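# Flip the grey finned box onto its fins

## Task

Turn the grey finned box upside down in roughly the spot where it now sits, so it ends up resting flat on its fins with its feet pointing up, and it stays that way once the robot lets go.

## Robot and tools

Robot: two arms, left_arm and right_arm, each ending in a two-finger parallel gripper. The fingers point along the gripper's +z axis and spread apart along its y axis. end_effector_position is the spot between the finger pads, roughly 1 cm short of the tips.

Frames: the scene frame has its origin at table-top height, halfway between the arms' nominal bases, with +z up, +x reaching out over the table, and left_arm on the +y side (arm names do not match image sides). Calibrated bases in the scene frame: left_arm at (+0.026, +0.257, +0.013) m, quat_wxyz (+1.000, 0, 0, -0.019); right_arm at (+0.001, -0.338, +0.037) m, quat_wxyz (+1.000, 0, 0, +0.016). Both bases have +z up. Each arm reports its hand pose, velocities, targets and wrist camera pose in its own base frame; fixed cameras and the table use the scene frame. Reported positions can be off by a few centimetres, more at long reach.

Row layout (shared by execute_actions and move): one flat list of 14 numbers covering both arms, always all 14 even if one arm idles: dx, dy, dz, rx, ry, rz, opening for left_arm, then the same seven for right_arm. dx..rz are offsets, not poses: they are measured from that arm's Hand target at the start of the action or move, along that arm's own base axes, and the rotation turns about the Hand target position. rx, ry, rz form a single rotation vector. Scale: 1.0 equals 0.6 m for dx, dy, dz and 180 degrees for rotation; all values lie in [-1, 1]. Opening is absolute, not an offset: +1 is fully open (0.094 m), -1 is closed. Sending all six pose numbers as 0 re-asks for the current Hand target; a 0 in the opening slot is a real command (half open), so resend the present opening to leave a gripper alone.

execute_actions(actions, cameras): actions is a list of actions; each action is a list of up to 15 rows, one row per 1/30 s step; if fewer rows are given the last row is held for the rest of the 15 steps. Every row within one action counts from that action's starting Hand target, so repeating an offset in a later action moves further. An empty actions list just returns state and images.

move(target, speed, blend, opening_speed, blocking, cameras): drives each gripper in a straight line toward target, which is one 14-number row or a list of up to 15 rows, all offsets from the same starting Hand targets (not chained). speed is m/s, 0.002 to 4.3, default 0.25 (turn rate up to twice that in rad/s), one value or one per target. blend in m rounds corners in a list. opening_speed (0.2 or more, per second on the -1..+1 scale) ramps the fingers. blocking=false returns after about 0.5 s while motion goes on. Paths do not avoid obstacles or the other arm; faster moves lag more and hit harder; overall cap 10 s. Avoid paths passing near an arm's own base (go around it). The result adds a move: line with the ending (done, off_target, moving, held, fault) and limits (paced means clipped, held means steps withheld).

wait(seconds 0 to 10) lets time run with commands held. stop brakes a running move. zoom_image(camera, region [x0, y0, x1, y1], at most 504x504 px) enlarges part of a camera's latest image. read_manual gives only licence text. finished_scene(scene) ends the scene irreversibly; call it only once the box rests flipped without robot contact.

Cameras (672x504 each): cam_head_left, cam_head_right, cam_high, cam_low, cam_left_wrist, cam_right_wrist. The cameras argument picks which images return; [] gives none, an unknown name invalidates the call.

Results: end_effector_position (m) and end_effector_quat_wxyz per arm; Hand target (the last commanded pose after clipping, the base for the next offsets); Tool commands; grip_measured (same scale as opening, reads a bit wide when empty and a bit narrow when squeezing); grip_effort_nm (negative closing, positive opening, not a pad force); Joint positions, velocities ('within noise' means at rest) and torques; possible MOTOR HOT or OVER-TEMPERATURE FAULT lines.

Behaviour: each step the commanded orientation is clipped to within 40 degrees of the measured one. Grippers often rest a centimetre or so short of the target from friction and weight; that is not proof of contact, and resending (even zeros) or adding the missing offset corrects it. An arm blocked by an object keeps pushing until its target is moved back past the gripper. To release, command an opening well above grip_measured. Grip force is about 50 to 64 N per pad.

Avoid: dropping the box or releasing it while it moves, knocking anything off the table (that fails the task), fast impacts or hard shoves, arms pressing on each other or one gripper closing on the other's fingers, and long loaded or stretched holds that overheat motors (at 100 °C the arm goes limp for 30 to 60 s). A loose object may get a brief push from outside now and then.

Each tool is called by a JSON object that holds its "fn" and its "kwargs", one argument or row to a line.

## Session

{"fn": "execute_actions", "kwargs": {
  "actions": []
}}

Scene clock: 0.00 s.
left_arm: end_effector_position=(+0.7469, +0.0627, +0.1858) grip_measured=+1.000 grip_effort_nm=n/a end_effector_quat_wxyz=(+0.600, +0.118, +0.783, +0.112) | right_arm: end_effector_position=(+0.2461, -0.0955, +0.3388) grip_measured=+1.000 grip_effort_nm=n/a end_effector_quat_wxyz=(+0.392, +0.340, +0.834, -0.188)
Joint positions: left_arm=[0.099 1.879 1.257 0.363 0.062 0.35 0.094] | right_arm=[0.029 0.581 0.868 -1.173 0.637 0.571 0.094]
Joint velocities: within noise
Joint torques (N m): no reading
Heat: left arm: hottest elbow 37 °C; right arm: hottest elbow 34 °C.
Hand target: left_arm +0.7532, +0.0634, +0.1927; +0.607, +0.117, +0.778, +0.114 | right_arm +0.2481, -0.0955, +0.3525; +0.404, +0.343, +0.828, -0.182
Tool commands: left_gripper/opening=+1.0 right_gripper/opening=+1.0

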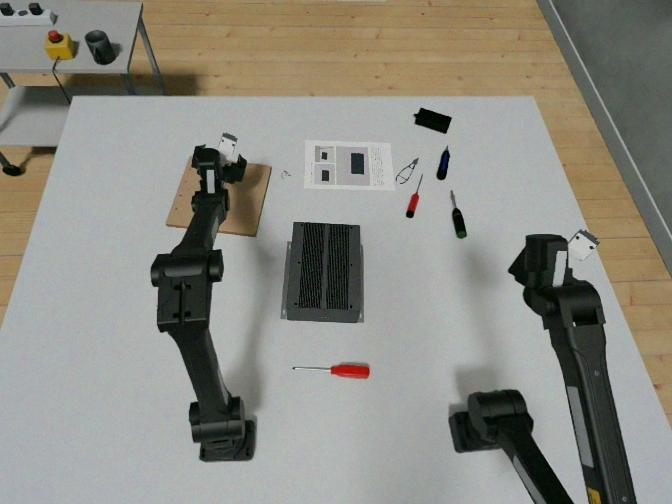

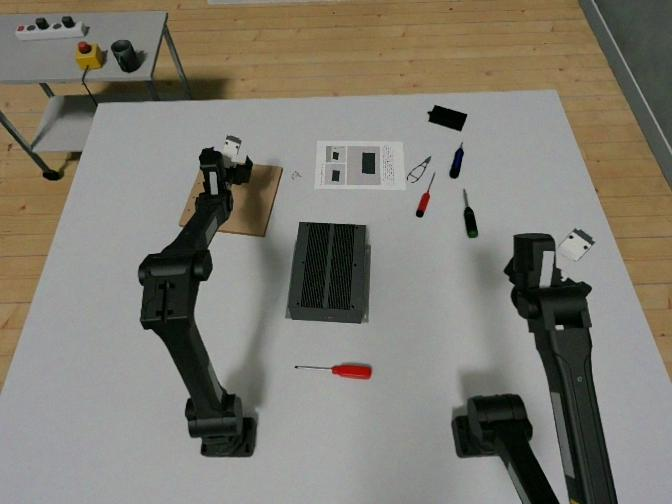

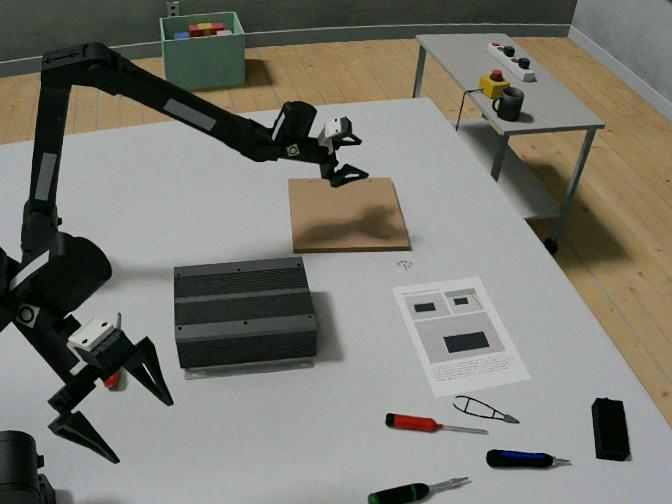

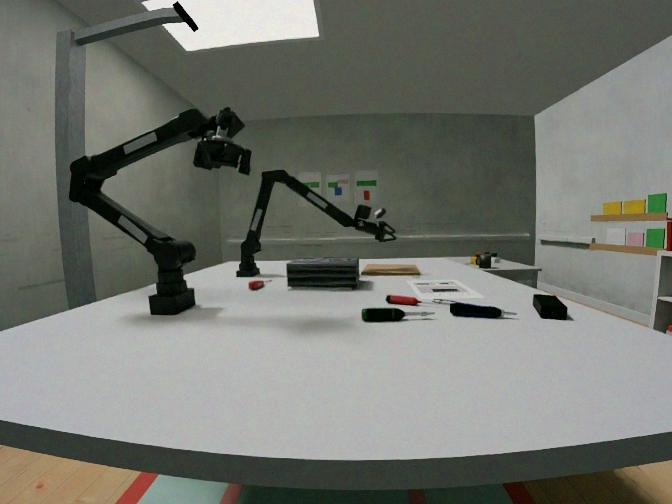

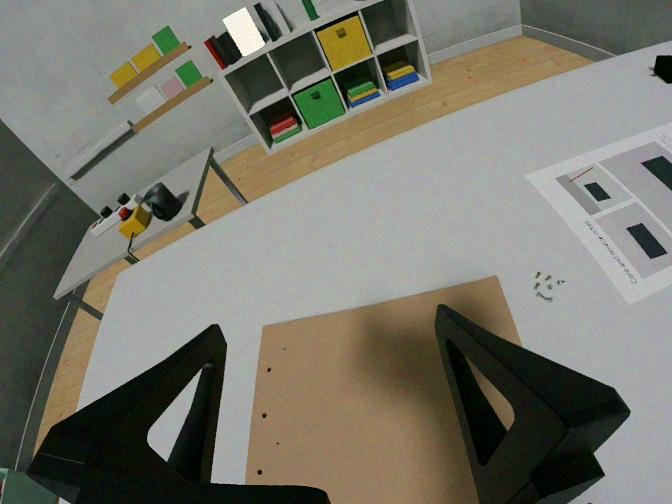

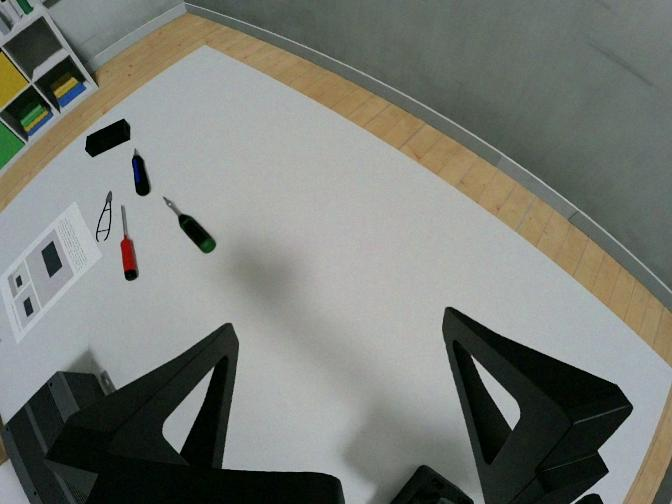

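{"fn": "move", "kwargs": {
  "target": [
    [-0.3,0.0,0.05,-0.2,0.15,-0.08,0,0.187,0.16,-0.09,-0.26,-0.015,0.27,1],
    [-0.655,-0.155,0.0,-0.477,0.367,-0.1915,0,0.06,0.43,-0.371,-0.5225,-0.029,0.5387,1]
  ],
  "speed": 0.3
}}

Scene clock: 44.70 s.
left_arm: end_effector_position=(+0.3588, -0.0343, +0.1967) grip_measured=+0.003 grip_effort_nm=-0.120 end_effector_quat_wxyz=(+0.071, -0.071, +0.771, -0.628) | right_arm: end_effector_position=(+0.2855, +0.1574, +0.1273) grip_measured=+1.000 grip_effort_nm=-0.012 end_effector_quat_wxyz=(-0.519, +0.670, -0.423, +0.321)
Joint positions: left_arm=[0.384 1.567 0.945 -1.667 1.301 0.758 0.047] | right_arm=[0.558 0.813 0.056 0.499 0.101 -1.535 0.094]
Joint velocities: within noise
Joint torques (N m): left_arm=[-0.09 -7.71 6.79 -0.9 0.45 0.02] | right_arm=[0.26 1.2 6.83 2.99 -0.13 -0.02]
Heat: left arm: hottest elbow 44 °C; right arm: hottest elbow 39 °C.
Hand target: left_arm +0.3602, -0.0297, +0.1926; +0.056, -0.067, +0.763, -0.641 | right_arm +0.2840, +0.1627, +0.1299; -0.525, +0.672, -0.412, +0.321
Off the commanded pose: left_arm 0.006 m, 2 deg | right_arm 0.006 m, 1 deg.
joint sent to its limit (left arm) — joint 4 (wrist pitch), lower limit. The joint targets still meet the commanded pose.
move: done

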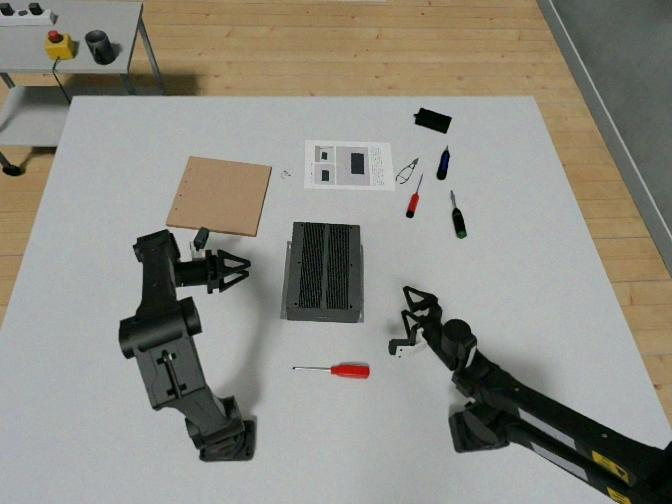

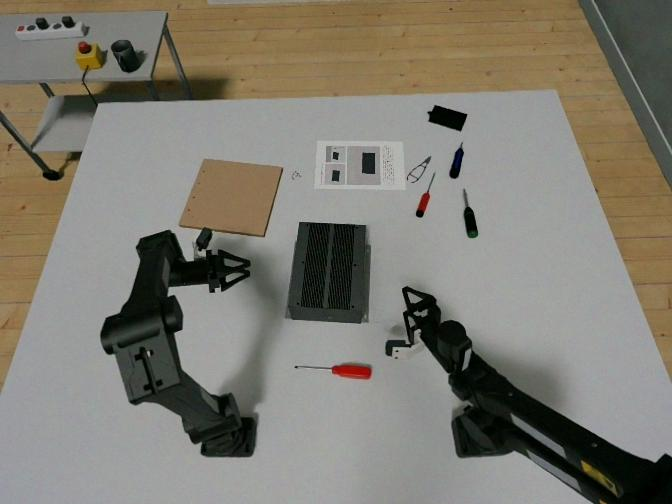

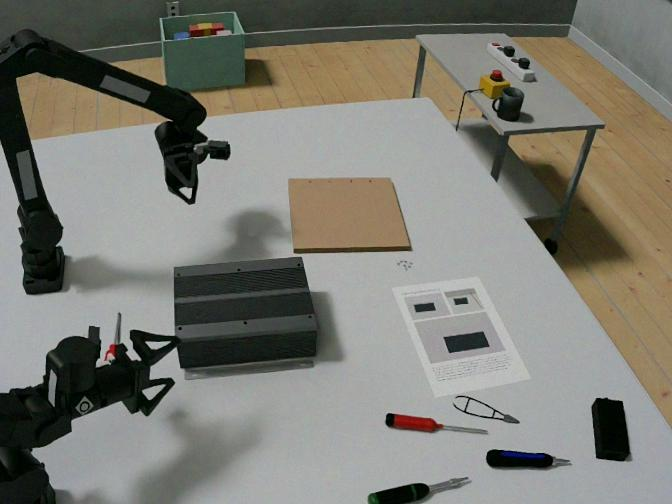

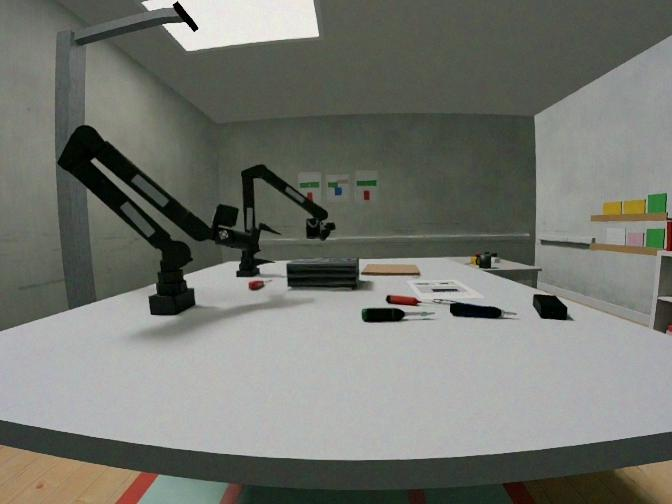

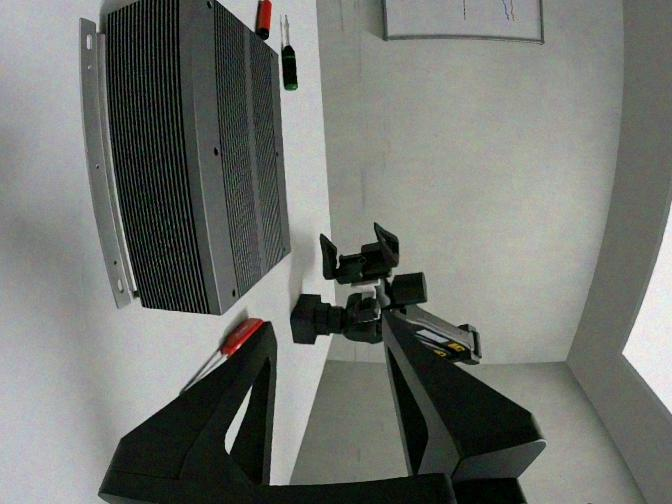

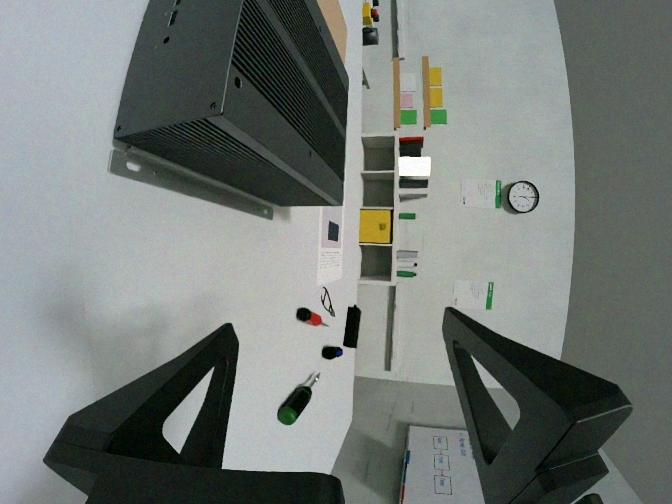

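{"fn": "move", "kwargs": {
  "target": [
    [0,0,0,0,0,0,0,-0.03,0.10,-0.06,0,0,0,-1],
    [0,0,0,0,0,0,0,-0.03,0.165,-0.165,0,0,0,-1],
    [0,0,0,0,0,0,0,0.25,0.22,-0.16,0,0,0,-1]
  ],
  "speed": 0.08
}}

Scene clock: 72.63 s.
left_arm: end_effector_position=(+0.3588, -0.0343, +0.1968) grip_measured=+0.003 grip_effort_nm=-0.120 end_effector_quat_wxyz=(+0.071, -0.071, +0.771, -0.628) | right_arm: end_effector_position=(+0.3620, +0.2780, -0.0020) grip_measured=-0.986 grip_effort_nm=-0.774 end_effector_quat_wxyz=(-0.484, +0.726, -0.403, +0.276)
Joint positions: left_arm=[0.384 1.567 0.945 -1.668 1.301 0.759 0.047] | right_arm=[0.714 1.87 0.383 1.093 0.156 -1.517 0.001]
Joint velocities: within noise
Joint torques (N m): left_arm=[-0.03 -7.53 6.82 -0.84 0.45 0.03] | right_arm=[-5.6 -9.52 11.1 2.82 0.99 -0.07]
Heat: left arm: hottest elbow 42 °C; right arm: hottest elbow 41 °C.
Hand target: left_arm +0.3602, -0.0297, +0.1926; +0.056, -0.067, +0.763, -0.641 | right_arm +0.4341, +0.2946, +0.0338; -0.525, +0.672, -0.412, +0.322
Off the commanded pose: left_arm 0.006 m, 2 deg | right_arm 0.082 m, 9 deg.
joint sent to its limit (left arm) — joint 4 (wrist pitch), lower limit. The joint targets still meet the commanded pose.
move: off_target (right_arm)

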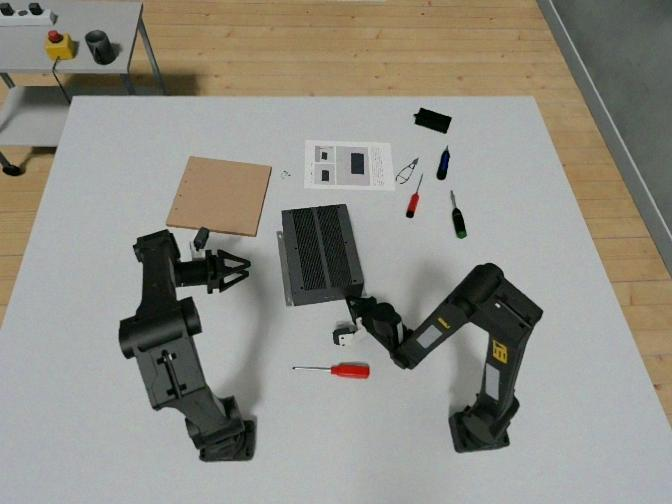

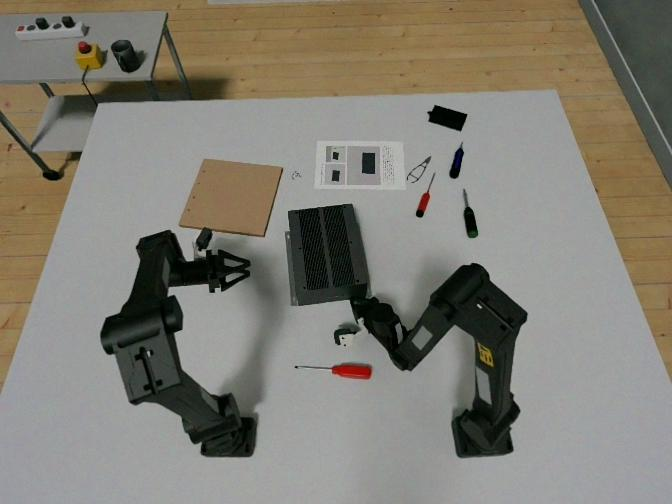

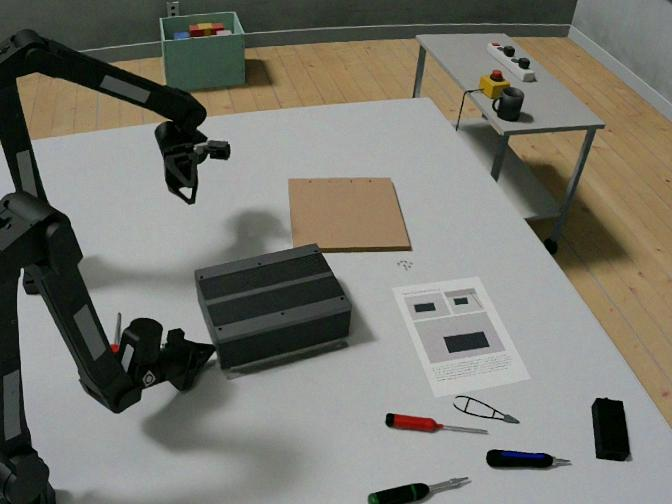

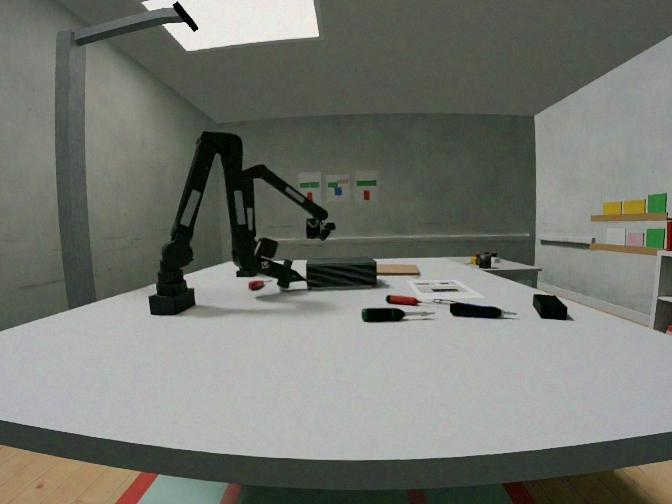

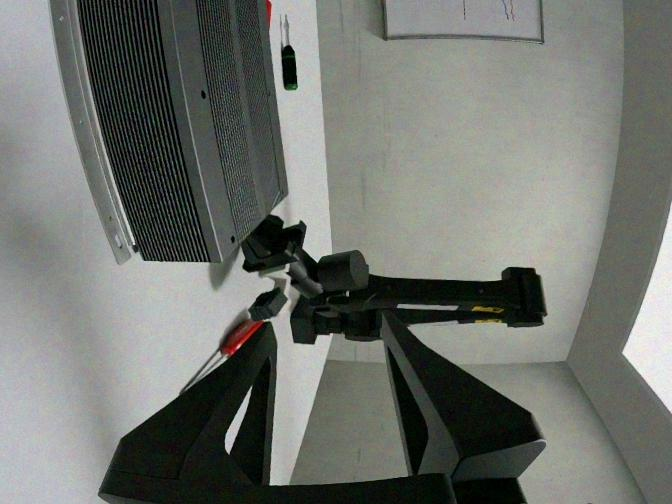

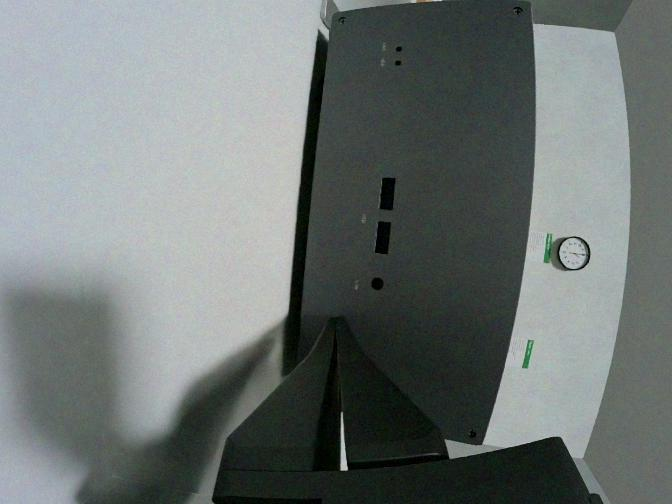

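{"fn": "move", "kwargs": {
  "target": [0,0,0,0,0,0,0,0.08,0.04,0.03,0,0,0,-1],
  "speed": 0.08,
  "cameras": ["cam_head_left","cam_right_wrist"]
}}

Scene clock: 78.20 s.
left_arm: end_effector_position=(+0.3587, -0.0343, +0.1968) grip_measured=+0.003 grip_effort_nm=-0.125 end_effector_quat_wxyz=(+0.071, -0.071, +0.771, -0.628) | right_arm: end_effector_position=(+0.4028, +0.2933, -0.0008) grip_measured=-0.986 grip_effort_nm=-0.769 end_effector_quat_wxyz=(-0.466, +0.732, -0.414, +0.274)
Joint positions: left_arm=[0.384 1.567 0.945 -1.668 1.301 0.759 0.047] | right_arm=[0.678 1.856 0.502 0.921 0.138 -1.523 0.001]
Joint velocities: within noise
Joint torques (N m): left_arm=[-0.03 -7.65 6.82 -0.83 0.45 0.02] | right_arm=[-5.54 -10.93 13.18 3.85 0.72 -0.07]
Heat: left arm: hottest elbow 41 °C; right arm: hottest elbow 42 °C.
Hand target: left_arm +0.3602, -0.0297, +0.1927; +0.056, -0.067, +0.763, -0.641 | right_arm +0.4821, +0.3185, +0.0517; -0.525, +0.672, -0.412, +0.322
Off the commanded pose: left_arm 0.006 m, 2 deg | right_arm 0.098 m, 11 deg.
joint sent to its limit (left arm) — joint 4 (wrist pitch), lower limit. The joint targets still meet the commanded pose.
move: off_target (right_arm)
Images, in order (width x height): cam_head_left 672x504, cam_right_wrist 672x504.

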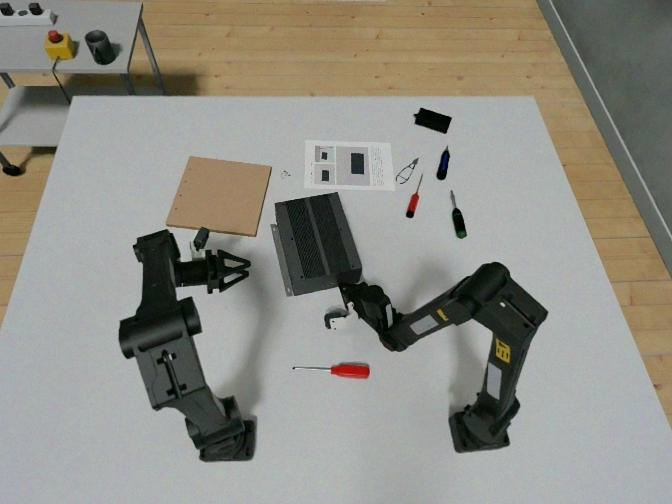

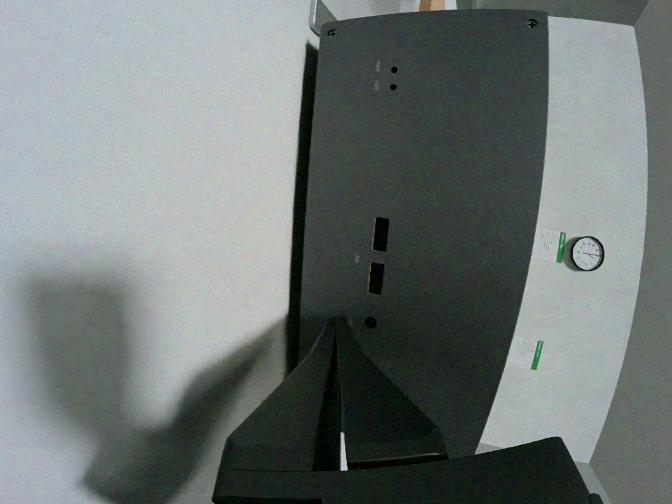

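{"fn": "move", "kwargs": {
  "target": [
    [0,0,0,0,0,0,0,-0.26,-0.09,0.0,0,0,0,-1],
    [0,0,0,0,0,0,0,-0.29,0.03,-0.025,0,0,-0.067,1]
  ],
  "speed": 0.12
}}

{"fn": "zoom_image", "kwargs": {
  "camera": "cam_right_wrist",
  "region": [150, 0, 550, 450]
}}

Scene clock: 89.90 s.
left_arm: end_effector_position=(+0.3587, -0.0343, +0.1968) grip_measured=+0.003 grip_effort_nm=-0.120 end_effector_quat_wxyz=(+0.071, -0.071, +0.771, -0.628) | right_arm: end_effector_position=(+0.3082, +0.3266, +0.0368) grip_measured=+0.998 grip_effort_nm=0.071 end_effector_quat_wxyz=(-0.484, +0.626, -0.480, +0.379)
Joint positions: left_arm=[0.384 1.567 0.945 -1.668 1.301 0.759 0.047] | right_arm=[1.097 1.821 0.434 1.024 0.811 -1.313 0.094]
Joint velocities: within noise
Joint torques (N m): left_arm=[0.09 -7.59 6.8 -0.84 0.45 0.03] | right_arm=[0.09 -8.53 3.99 1.7 0.28 0.13]
Heat: left arm: hottest elbow 41 °C; right arm: hottest elbow 42 °C.
Hand target: left_arm +0.3602, -0.0297, +0.1927; +0.056, -0.067, +0.763, -0.641 | right_arm +0.3080, +0.3366, +0.0368; -0.489, +0.625, -0.480, +0.375
Off the commanded pose: left_arm 0.006 m, 2 deg | right_arm 0.010 m, 1 deg.
joint sent to its limit (left arm) — joint 4 (wrist pitch), lower limit. The joint targets still meet the commanded pose.
move: done

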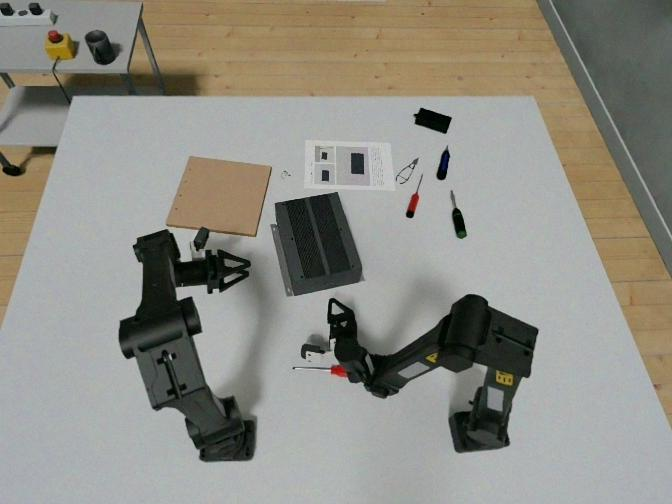

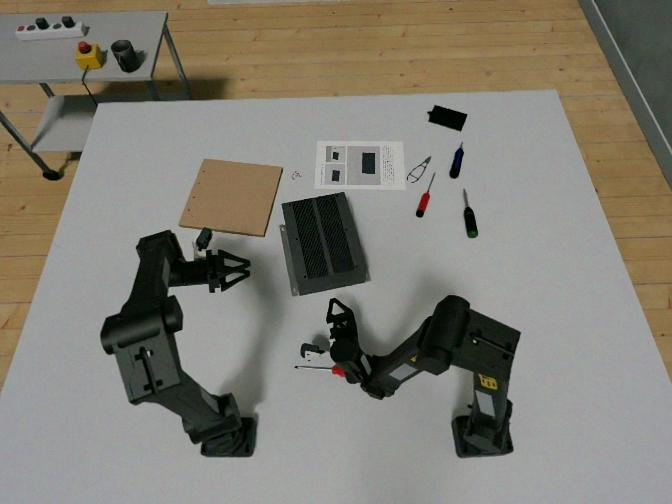

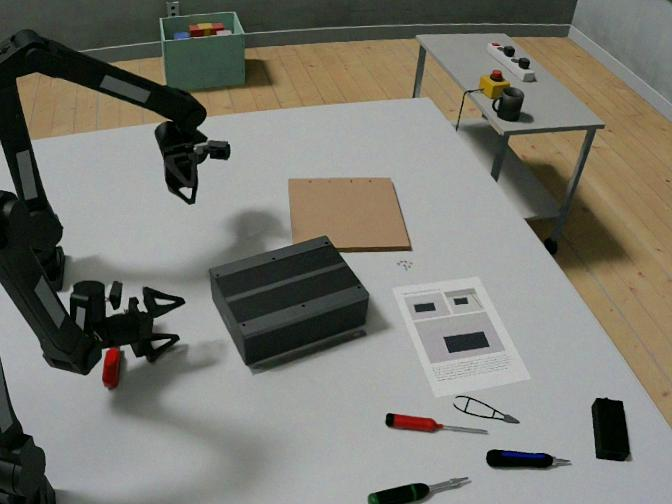

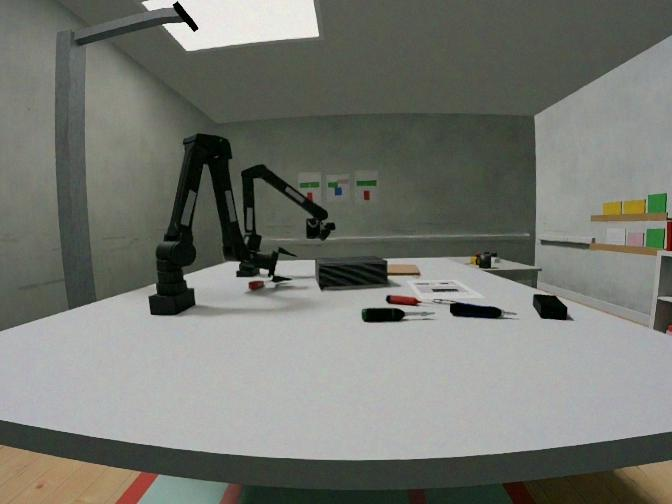

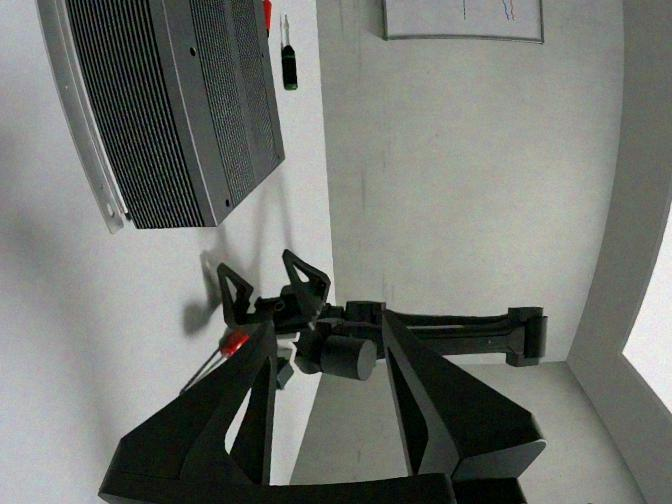

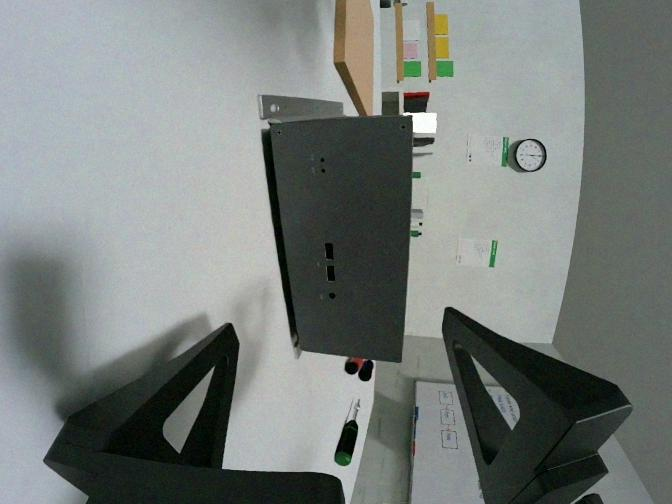

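Scaled by 1.120 from the camera's 672x504 image, which has a finer 960x720 frame.

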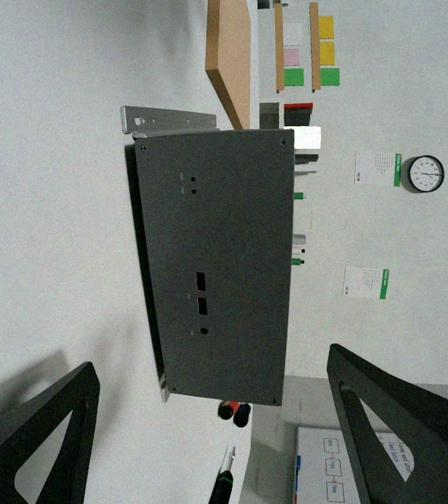

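{"fn": "move", "kwargs": {
  "target": [
    [0,0,0,0,0,0,0,0.06,-0.006,-0.014,0,0,-0.0195,1],
    [0,0,0,0,0,0,0,0.153,-0.009,-0.016,0,0,-0.0195,1]
  ],
  "speed": 0.06,
  "cameras": ["cam_right_wrist"]
}}

{"fn": "zoom_image", "kwargs": {
  "camera": "cam_right_wrist",
  "region": [150, 200, 500, 500]
}}

Scene clock: 112.13 s.
left_arm: end_effector_position=(+0.3587, -0.0343, +0.1968) grip_measured=+0.003 grip_effort_nm=-0.120 end_effector_quat_wxyz=(+0.071, -0.071, +0.771, -0.628) | right_arm: end_effector_position=(+0.3906, +0.3289, +0.0281) grip_measured=+0.999 grip_effort_nm=0.066 end_effector_quat_wxyz=(-0.480, +0.610, -0.499, +0.385)
Joint positions: left_arm=[0.384 1.567 0.945 -1.668 1.301 0.759 0.047] | right_arm=[0.914 1.912 0.577 1.018 0.68 -1.358 0.094]
Joint velocities: within noise
Joint torques (N m): left_arm=[-0.03 -7.77 6.78 -0.85 0.44 0.03] | right_arm=[-2.2 -10.23 4.63 1.62 0 -0.1]
Heat: left arm: hottest elbow 41 °C; right arm: hottest elbow 40 °C.
Hand target: left_arm +0.3602, -0.0297, +0.1927; +0.056, -0.067, +0.763, -0.641 | right_arm +0.3998, +0.3311, +0.0272; -0.477, +0.610, -0.499, +0.390
Off the commanded pose: left_arm 0.006 m, 2 deg | right_arm 0.009 m, 1 deg.
joint sent to its limit (left arm) — joint 4 (wrist pitch), lower limit. The joint targets still meet the commanded pose.
move: done
Images, in order (width x height): cam_right_wrist 672x504.

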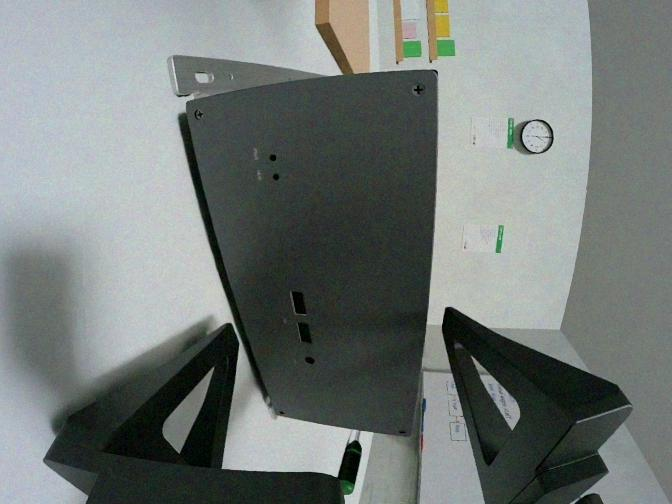

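Scaled by 1.440 from the camera's 672x504 image, which has a finer 960x720 frame.

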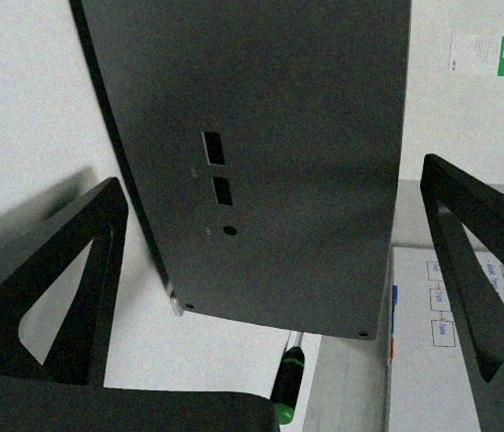

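{"fn": "move", "kwargs": {
  "target": [
    [0,0,0,0,0,0,0,0.02,0.003,-0.004,0,0,0,1],
    [0,0,0,0,0,0,0,0.026,0.004,-0.028,0,0,0,1],
    [0,0,0,0,0,0,0,0.077,0.013,-0.028,0,0,0,1]
  ],
  "speed": 0.04,
  "cameras": ["cam_right_wrist"]
}}

{"fn": "zoom_image", "kwargs": {
  "camera": "cam_right_wrist",
  "region": [150, 200, 500, 500]
}}

Scene clock: 121.10 s.
left_arm: end_effector_position=(+0.3587, -0.0343, +0.1968) grip_measured=+0.003 grip_effort_nm=-0.120 end_effector_quat_wxyz=(+0.071, -0.071, +0.771, -0.628) | right_arm: end_effector_position=(+0.4102, +0.3343, +0.0199) grip_measured=+1.000 grip_effort_nm=-0.061 end_effector_quat_wxyz=(-0.487, +0.610, -0.495, +0.381)
Joint positions: left_arm=[0.384 1.567 0.945 -1.668 1.301 0.759 0.047] | right_arm=[0.878 1.964 0.621 1.048 0.632 -1.375 0.094]
Joint velocities: within noise
Joint torques (N m): left_arm=[0.09 -7.65 6.8 -0.84 0.45 0.03] | right_arm=[-4.89 -8.12 8.51 0.84 -1.12 -0.12]
Heat: left arm: hottest elbow 41 °C; right arm: hottest elbow 39 °C.
Hand target: left_arm +0.3602, -0.0297, +0.1927; +0.056, -0.067, +0.763, -0.641 | right_arm +0.4460, +0.3390, +0.0104; -0.477, +0.610, -0.499, +0.390
Off the commanded pose: left_arm 0.006 m, 2 deg | right_arm 0.037 m, 2 deg.
joint sent to its limit (left arm) — joint 4 (wrist pitch), lower limit. The joint targets still meet the commanded pose.
move: off_target (right_arm)
Images, in order (width x height): cam_right_wrist 672x504.

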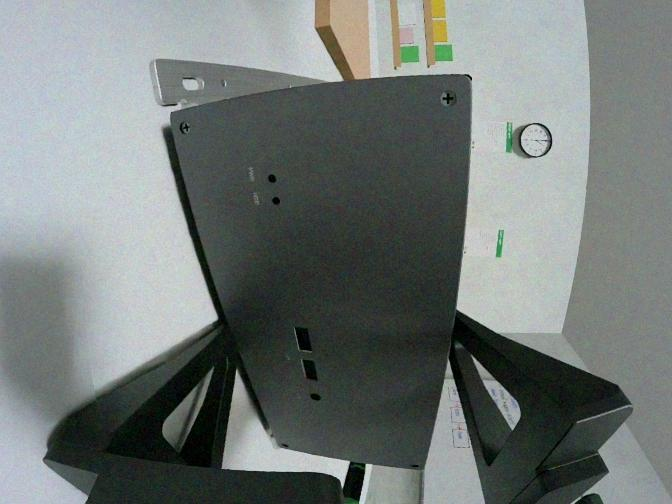

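Scaled by 1.440 from the camera's 672x504 image, which has a finer 960x720 frame.

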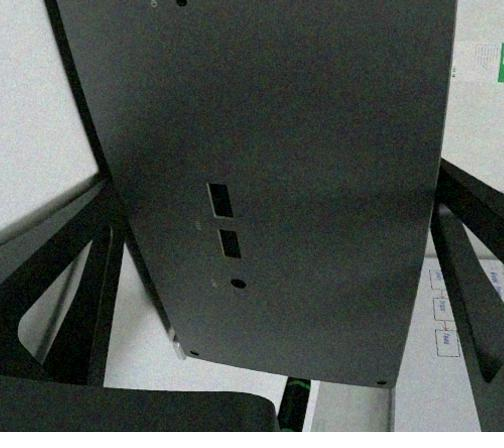

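{"fn": "move", "kwargs": {
  "target": [0,0,0,0,0,0,0,0.02,0.004,-0.003,0,0,0,0.75],
  "speed": 0.04,
  "opening_speed": 0.2,
  "cameras": ["cam_right_wrist"]
}}

Scene clock: 126.20 s.
left_arm: end_effector_position=(+0.3587, -0.0343, +0.1968) grip_measured=+0.003 grip_effort_nm=-0.120 end_effector_quat_wxyz=(+0.071, -0.071, +0.771, -0.628) | right_arm: end_effector_position=(+0.4107, +0.3345, +0.0197) grip_measured=+0.947 grip_effort_nm=-1.038 end_effector_quat_wxyz=(-0.487, +0.611, -0.494, +0.380)
Joint positions: left_arm=[0.384 1.567 0.945 -1.668 1.301 0.759 0.047] | right_arm=[0.875 1.964 0.621 1.048 0.625 -1.377 0.091]
Joint velocities: within noise
Joint torques (N m): left_arm=[0.09 -7.65 6.83 -0.84 0.45 0.03] | right_arm=[-5.89 -6.95 10.32 0.55 -1.45 -0.22]
Heat: left arm: hottest elbow 41 °C; right arm: hottest elbow 39 °C.
Hand target: left_arm +0.3602, -0.0297, +0.1927; +0.056, -0.067, +0.763, -0.641 | right_arm +0.4580, +0.3413, +0.0086; -0.477, +0.610, -0.499, +0.390
Off the commanded pose: left_arm 0.006 m, 2 deg | right_arm 0.049 m, 2 deg.
joint sent to its limit (left arm) — joint 4 (wrist pitch), lower limit. The joint targets still meet the commanded pose.
move: off_target (right_arm)
Images, in order (width x height): cam_right_wrist 672x504.

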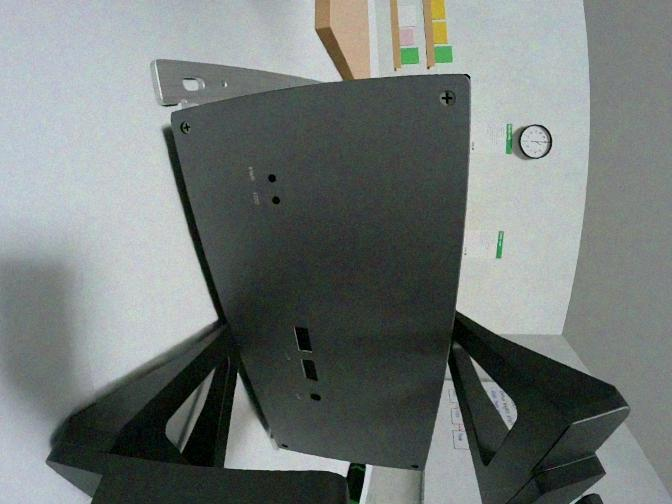

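{"fn": "move", "kwargs": {
  "target": [
    [0,0,0,0,0,0,0,-0.01,0,0.01,0,0,0,-1],
    [0,0,0,0,0,0,0,-0.025,0,0.136,0,0,0,-1],
    [0,0,0,0,0,0,0,-0.025,0,0.22,-0.0075,0.038,0,-1],
    [0,0,0,0,0,0,0,-0.025,0,0.337,-0.029,0.147,0,-1]
  ],
  "speed": 0.07,
  "cameras": ["cam_low","cam_right_wrist"]
}}

Scene clock: 157.43 s.
left_arm: end_effector_position=(+0.3587, -0.0343, +0.1968) grip_measured=+0.003 grip_effort_nm=-0.120 end_effector_quat_wxyz=(+0.071, -0.071, +0.771, -0.628) | right_arm: end_effector_position=(+0.4254, +0.3255, +0.1447) grip_measured=+0.944 grip_effort_nm=-1.038 end_effector_quat_wxyz=(-0.273, +0.719, -0.586, +0.254)
Joint positions: left_arm=[0.384 1.567 0.945 -1.668 1.301 0.759 0.047] | right_arm=[0.789 1.486 0.977 -0.41 0.434 -1.133 0.091]
Joint velocities: within noise
Joint torques (N m): left_arm=[-0.03 -7.65 6.83 -0.8 0.44 0.02] | right_arm=[-0.91 -16.32 13.46 0.96 0.07 -0.22]
Heat: left arm: hottest elbow 40 °C; right arm: hottest elbow 42 °C.
Hand target: left_arm +0.3602, -0.0297, +0.1927; +0.056, -0.067, +0.763, -0.641 | right_arm +0.4430, +0.3413, +0.2107; -0.322, +0.704, -0.577, +0.262
Off the commanded pose: left_arm 0.006 m, 2 deg | right_arm 0.070 m, 6 deg.
joint sent to its limit (left arm) — joint 4 (wrist pitch), lower limit. The joint targets still meet the commanded pose.
move: off_target (right_arm)
Images, in order (width x height): cam_low 672x504, cam_right_wrist 672x504.

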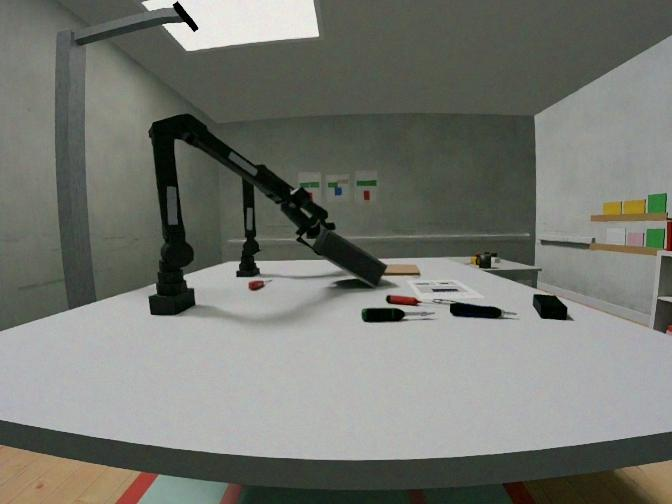

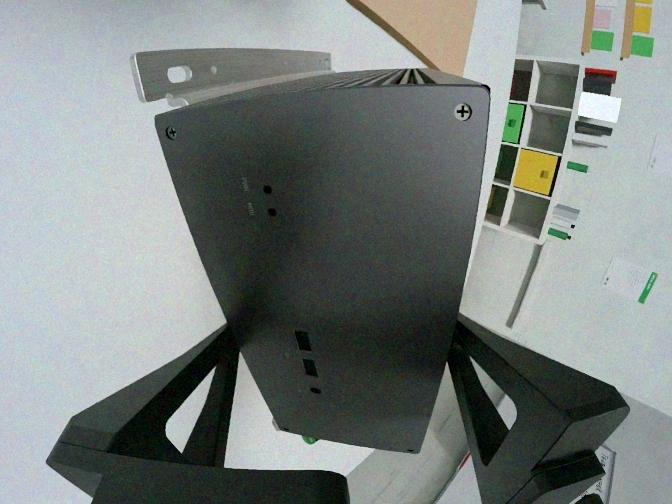

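{"fn": "move", "kwargs": {
  "target": [
    [0,0,0,0,0,0,0,0,0,0.065,-0.0265,0.1365,0,-1],
    [0,0,0,0,0,0,0,0.017,0.003,0.09,-0.048,0.2455,0,-1]
  ],
  "speed": 0.08,
  "cameras": ["cam_low","cam_high","cam_head_left"]
}}

{"fn": "zoom_image", "kwargs": {
  "camera": "cam_low",
  "region": [280, 150, 420, 310]
}}

Scene clock: 168.07 s.
left_arm: end_effector_position=(+0.3587, -0.0343, +0.1968) grip_measured=+0.003 grip_effort_nm=-0.120 end_effector_quat_wxyz=(+0.071, -0.071, +0.771, -0.628) | right_arm: end_effector_position=(+0.4614, +0.3413, +0.2217) grip_measured=+0.943 grip_effort_nm=-1.043 end_effector_quat_wxyz=(-0.017, +0.765, -0.644, +0.029)
Joint positions: left_arm=[0.384 1.567 0.945 -1.668 1.301 0.759 0.047] | right_arm=[0.652 1.819 1.783 -1.488 0.049 -1.091 0.091]
Joint velocities: within noise
Joint torques (N m): left_arm=[0.09 -7.65 6.78 -0.88 0.44 0.02] | right_arm=[-0.44 -19.31 12.56 -2.06 -1.04 -0.2]
Heat: left arm: hottest elbow 40 °C; right arm: hottest elbow 46 °C.
Hand target: left_arm +0.3602, -0.0297, +0.1927; +0.056, -0.067, +0.763, -0.641 | right_arm +0.4532, +0.3431, +0.2647; -0.029, +0.772, -0.634, +0.020
Off the commanded pose: left_arm 0.006 m, 2 deg | right_arm 0.044 m, 2 deg.
joint sent to its limit (left arm) — joint 4 (wrist pitch), lower limit. The joint targets still meet the commanded pose.
move: off_target (right_arm)
Images, in order (width x height): cam_head_left 672x504, cam_high 672x504, cam_low 672x504.

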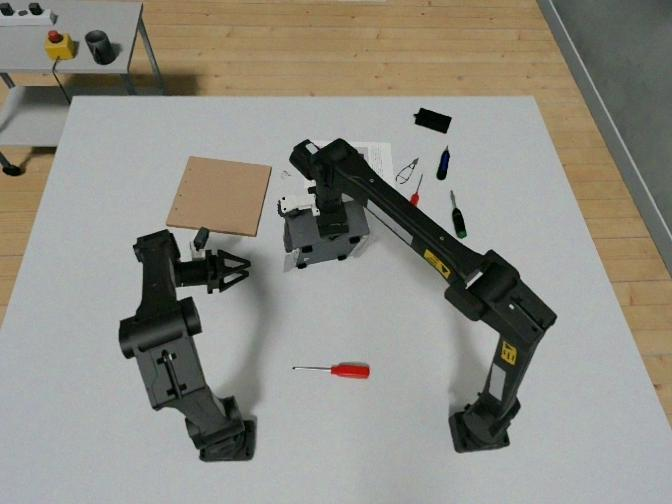

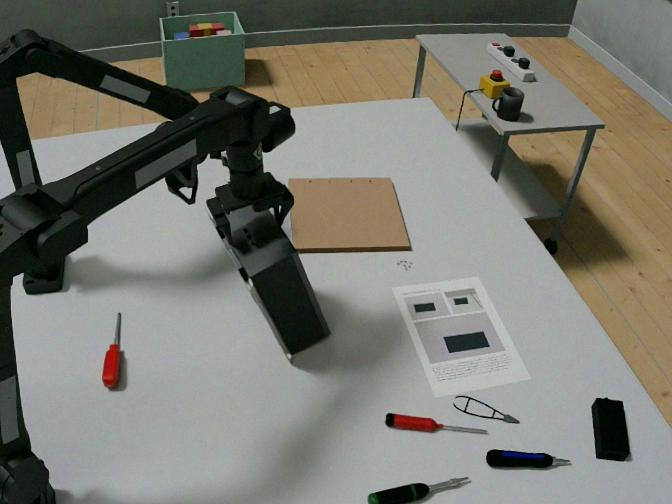

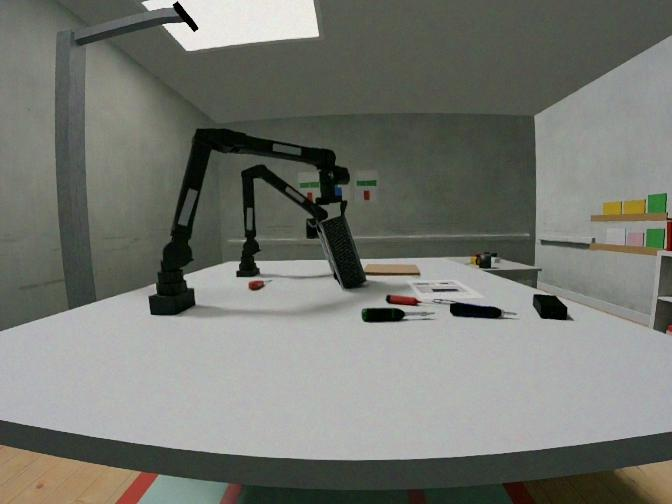

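Scaled by 3.150.

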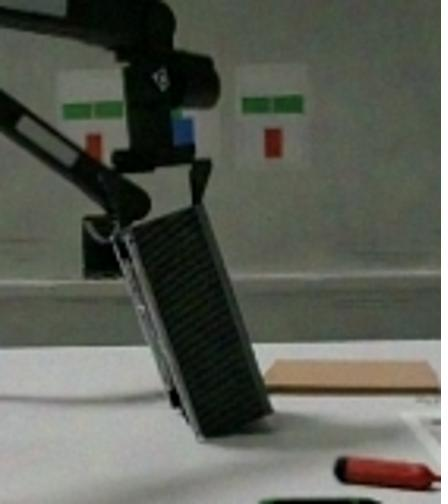

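{"fn": "move", "kwargs": {
  "target": [
    [0,0,0,0,0,0,0,0.085,0.016,0.0,-0.0128,0.066,0,-1],
    [0,0,0,0,0,0,0,0.12,0.023,-0.07,-0.0128,0.066,0,-1],
    [0,0,0,0,0,0,0,0.135,0.026,-0.07,-0.0128,0.066,0,0.96]
  ],
  "speed": 0.06,
  "cameras": ["cam_low"]
}}

{"fn": "zoom_image", "kwargs": {
  "camera": "cam_low",
  "region": [280, 150, 420, 310]
}}

Scene clock: 179.90 s.
left_arm: end_effector_position=(+0.3587, -0.0343, +0.1968) grip_measured=+0.003 grip_effort_nm=-0.115 end_effector_quat_wxyz=(+0.071, -0.071, +0.771, -0.628) | right_arm: end_effector_position=(+0.5147, +0.3561, +0.2246) grip_measured=+0.962 grip_effort_nm=-0.618 end_effector_quat_wxyz=(+0.003, +0.773, -0.633, -0.042)
Joint positions: left_arm=[0.384 1.567 0.945 -1.668 1.301 0.759 0.047] | right_arm=[0.584 2.037 2.12 -1.685 -0.079 -1.186 0.092]
Joint velocities: left_arm=[within noise] | right_arm=[-0.015 -0.005 0.007 -0.007 -0.037 0.007 -0.004]
Joint torques (N m): left_arm=[-0.03 -7.65 6.78 -0.85 0.45 0.03] | right_arm=[-1.14 -15.91 12.41 0.32 0.58 -0.05]
Heat: left arm: hottest elbow 40 °C; right arm: hottest elbow 48 °C.
Hand target: left_arm +0.3602, -0.0297, +0.1927; +0.056, -0.067, +0.763, -0.641 | right_arm +0.5343, +0.3586, +0.2227; +0.052, +0.770, -0.634, -0.047
Off the commanded pose: left_arm 0.006 m, 2 deg | right_arm 0.020 m, 6 deg.
joint sent to its limit (left arm) — joint 4 (wrist pitch), lower limit. The joint targets still meet the commanded pose.
joint sent to its limit (right arm) — joint 4 (wrist pitch), lower limit. The joint targets are off in orientation, not in position.
move: off_target (right_arm); target 3's new opening was sent with right_arm's hand 0.023 m and 5 deg from that target
Images, in order (width x height): cam_low 672x504.

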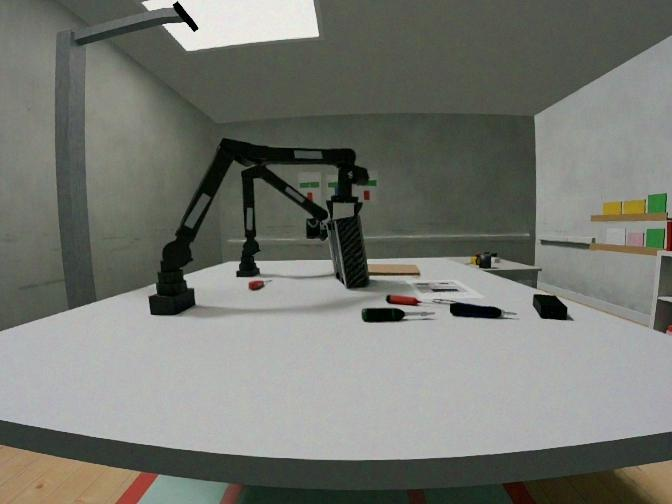

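Scaled by 3.150.

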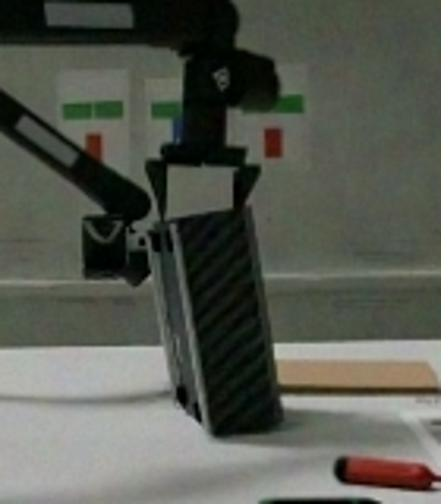

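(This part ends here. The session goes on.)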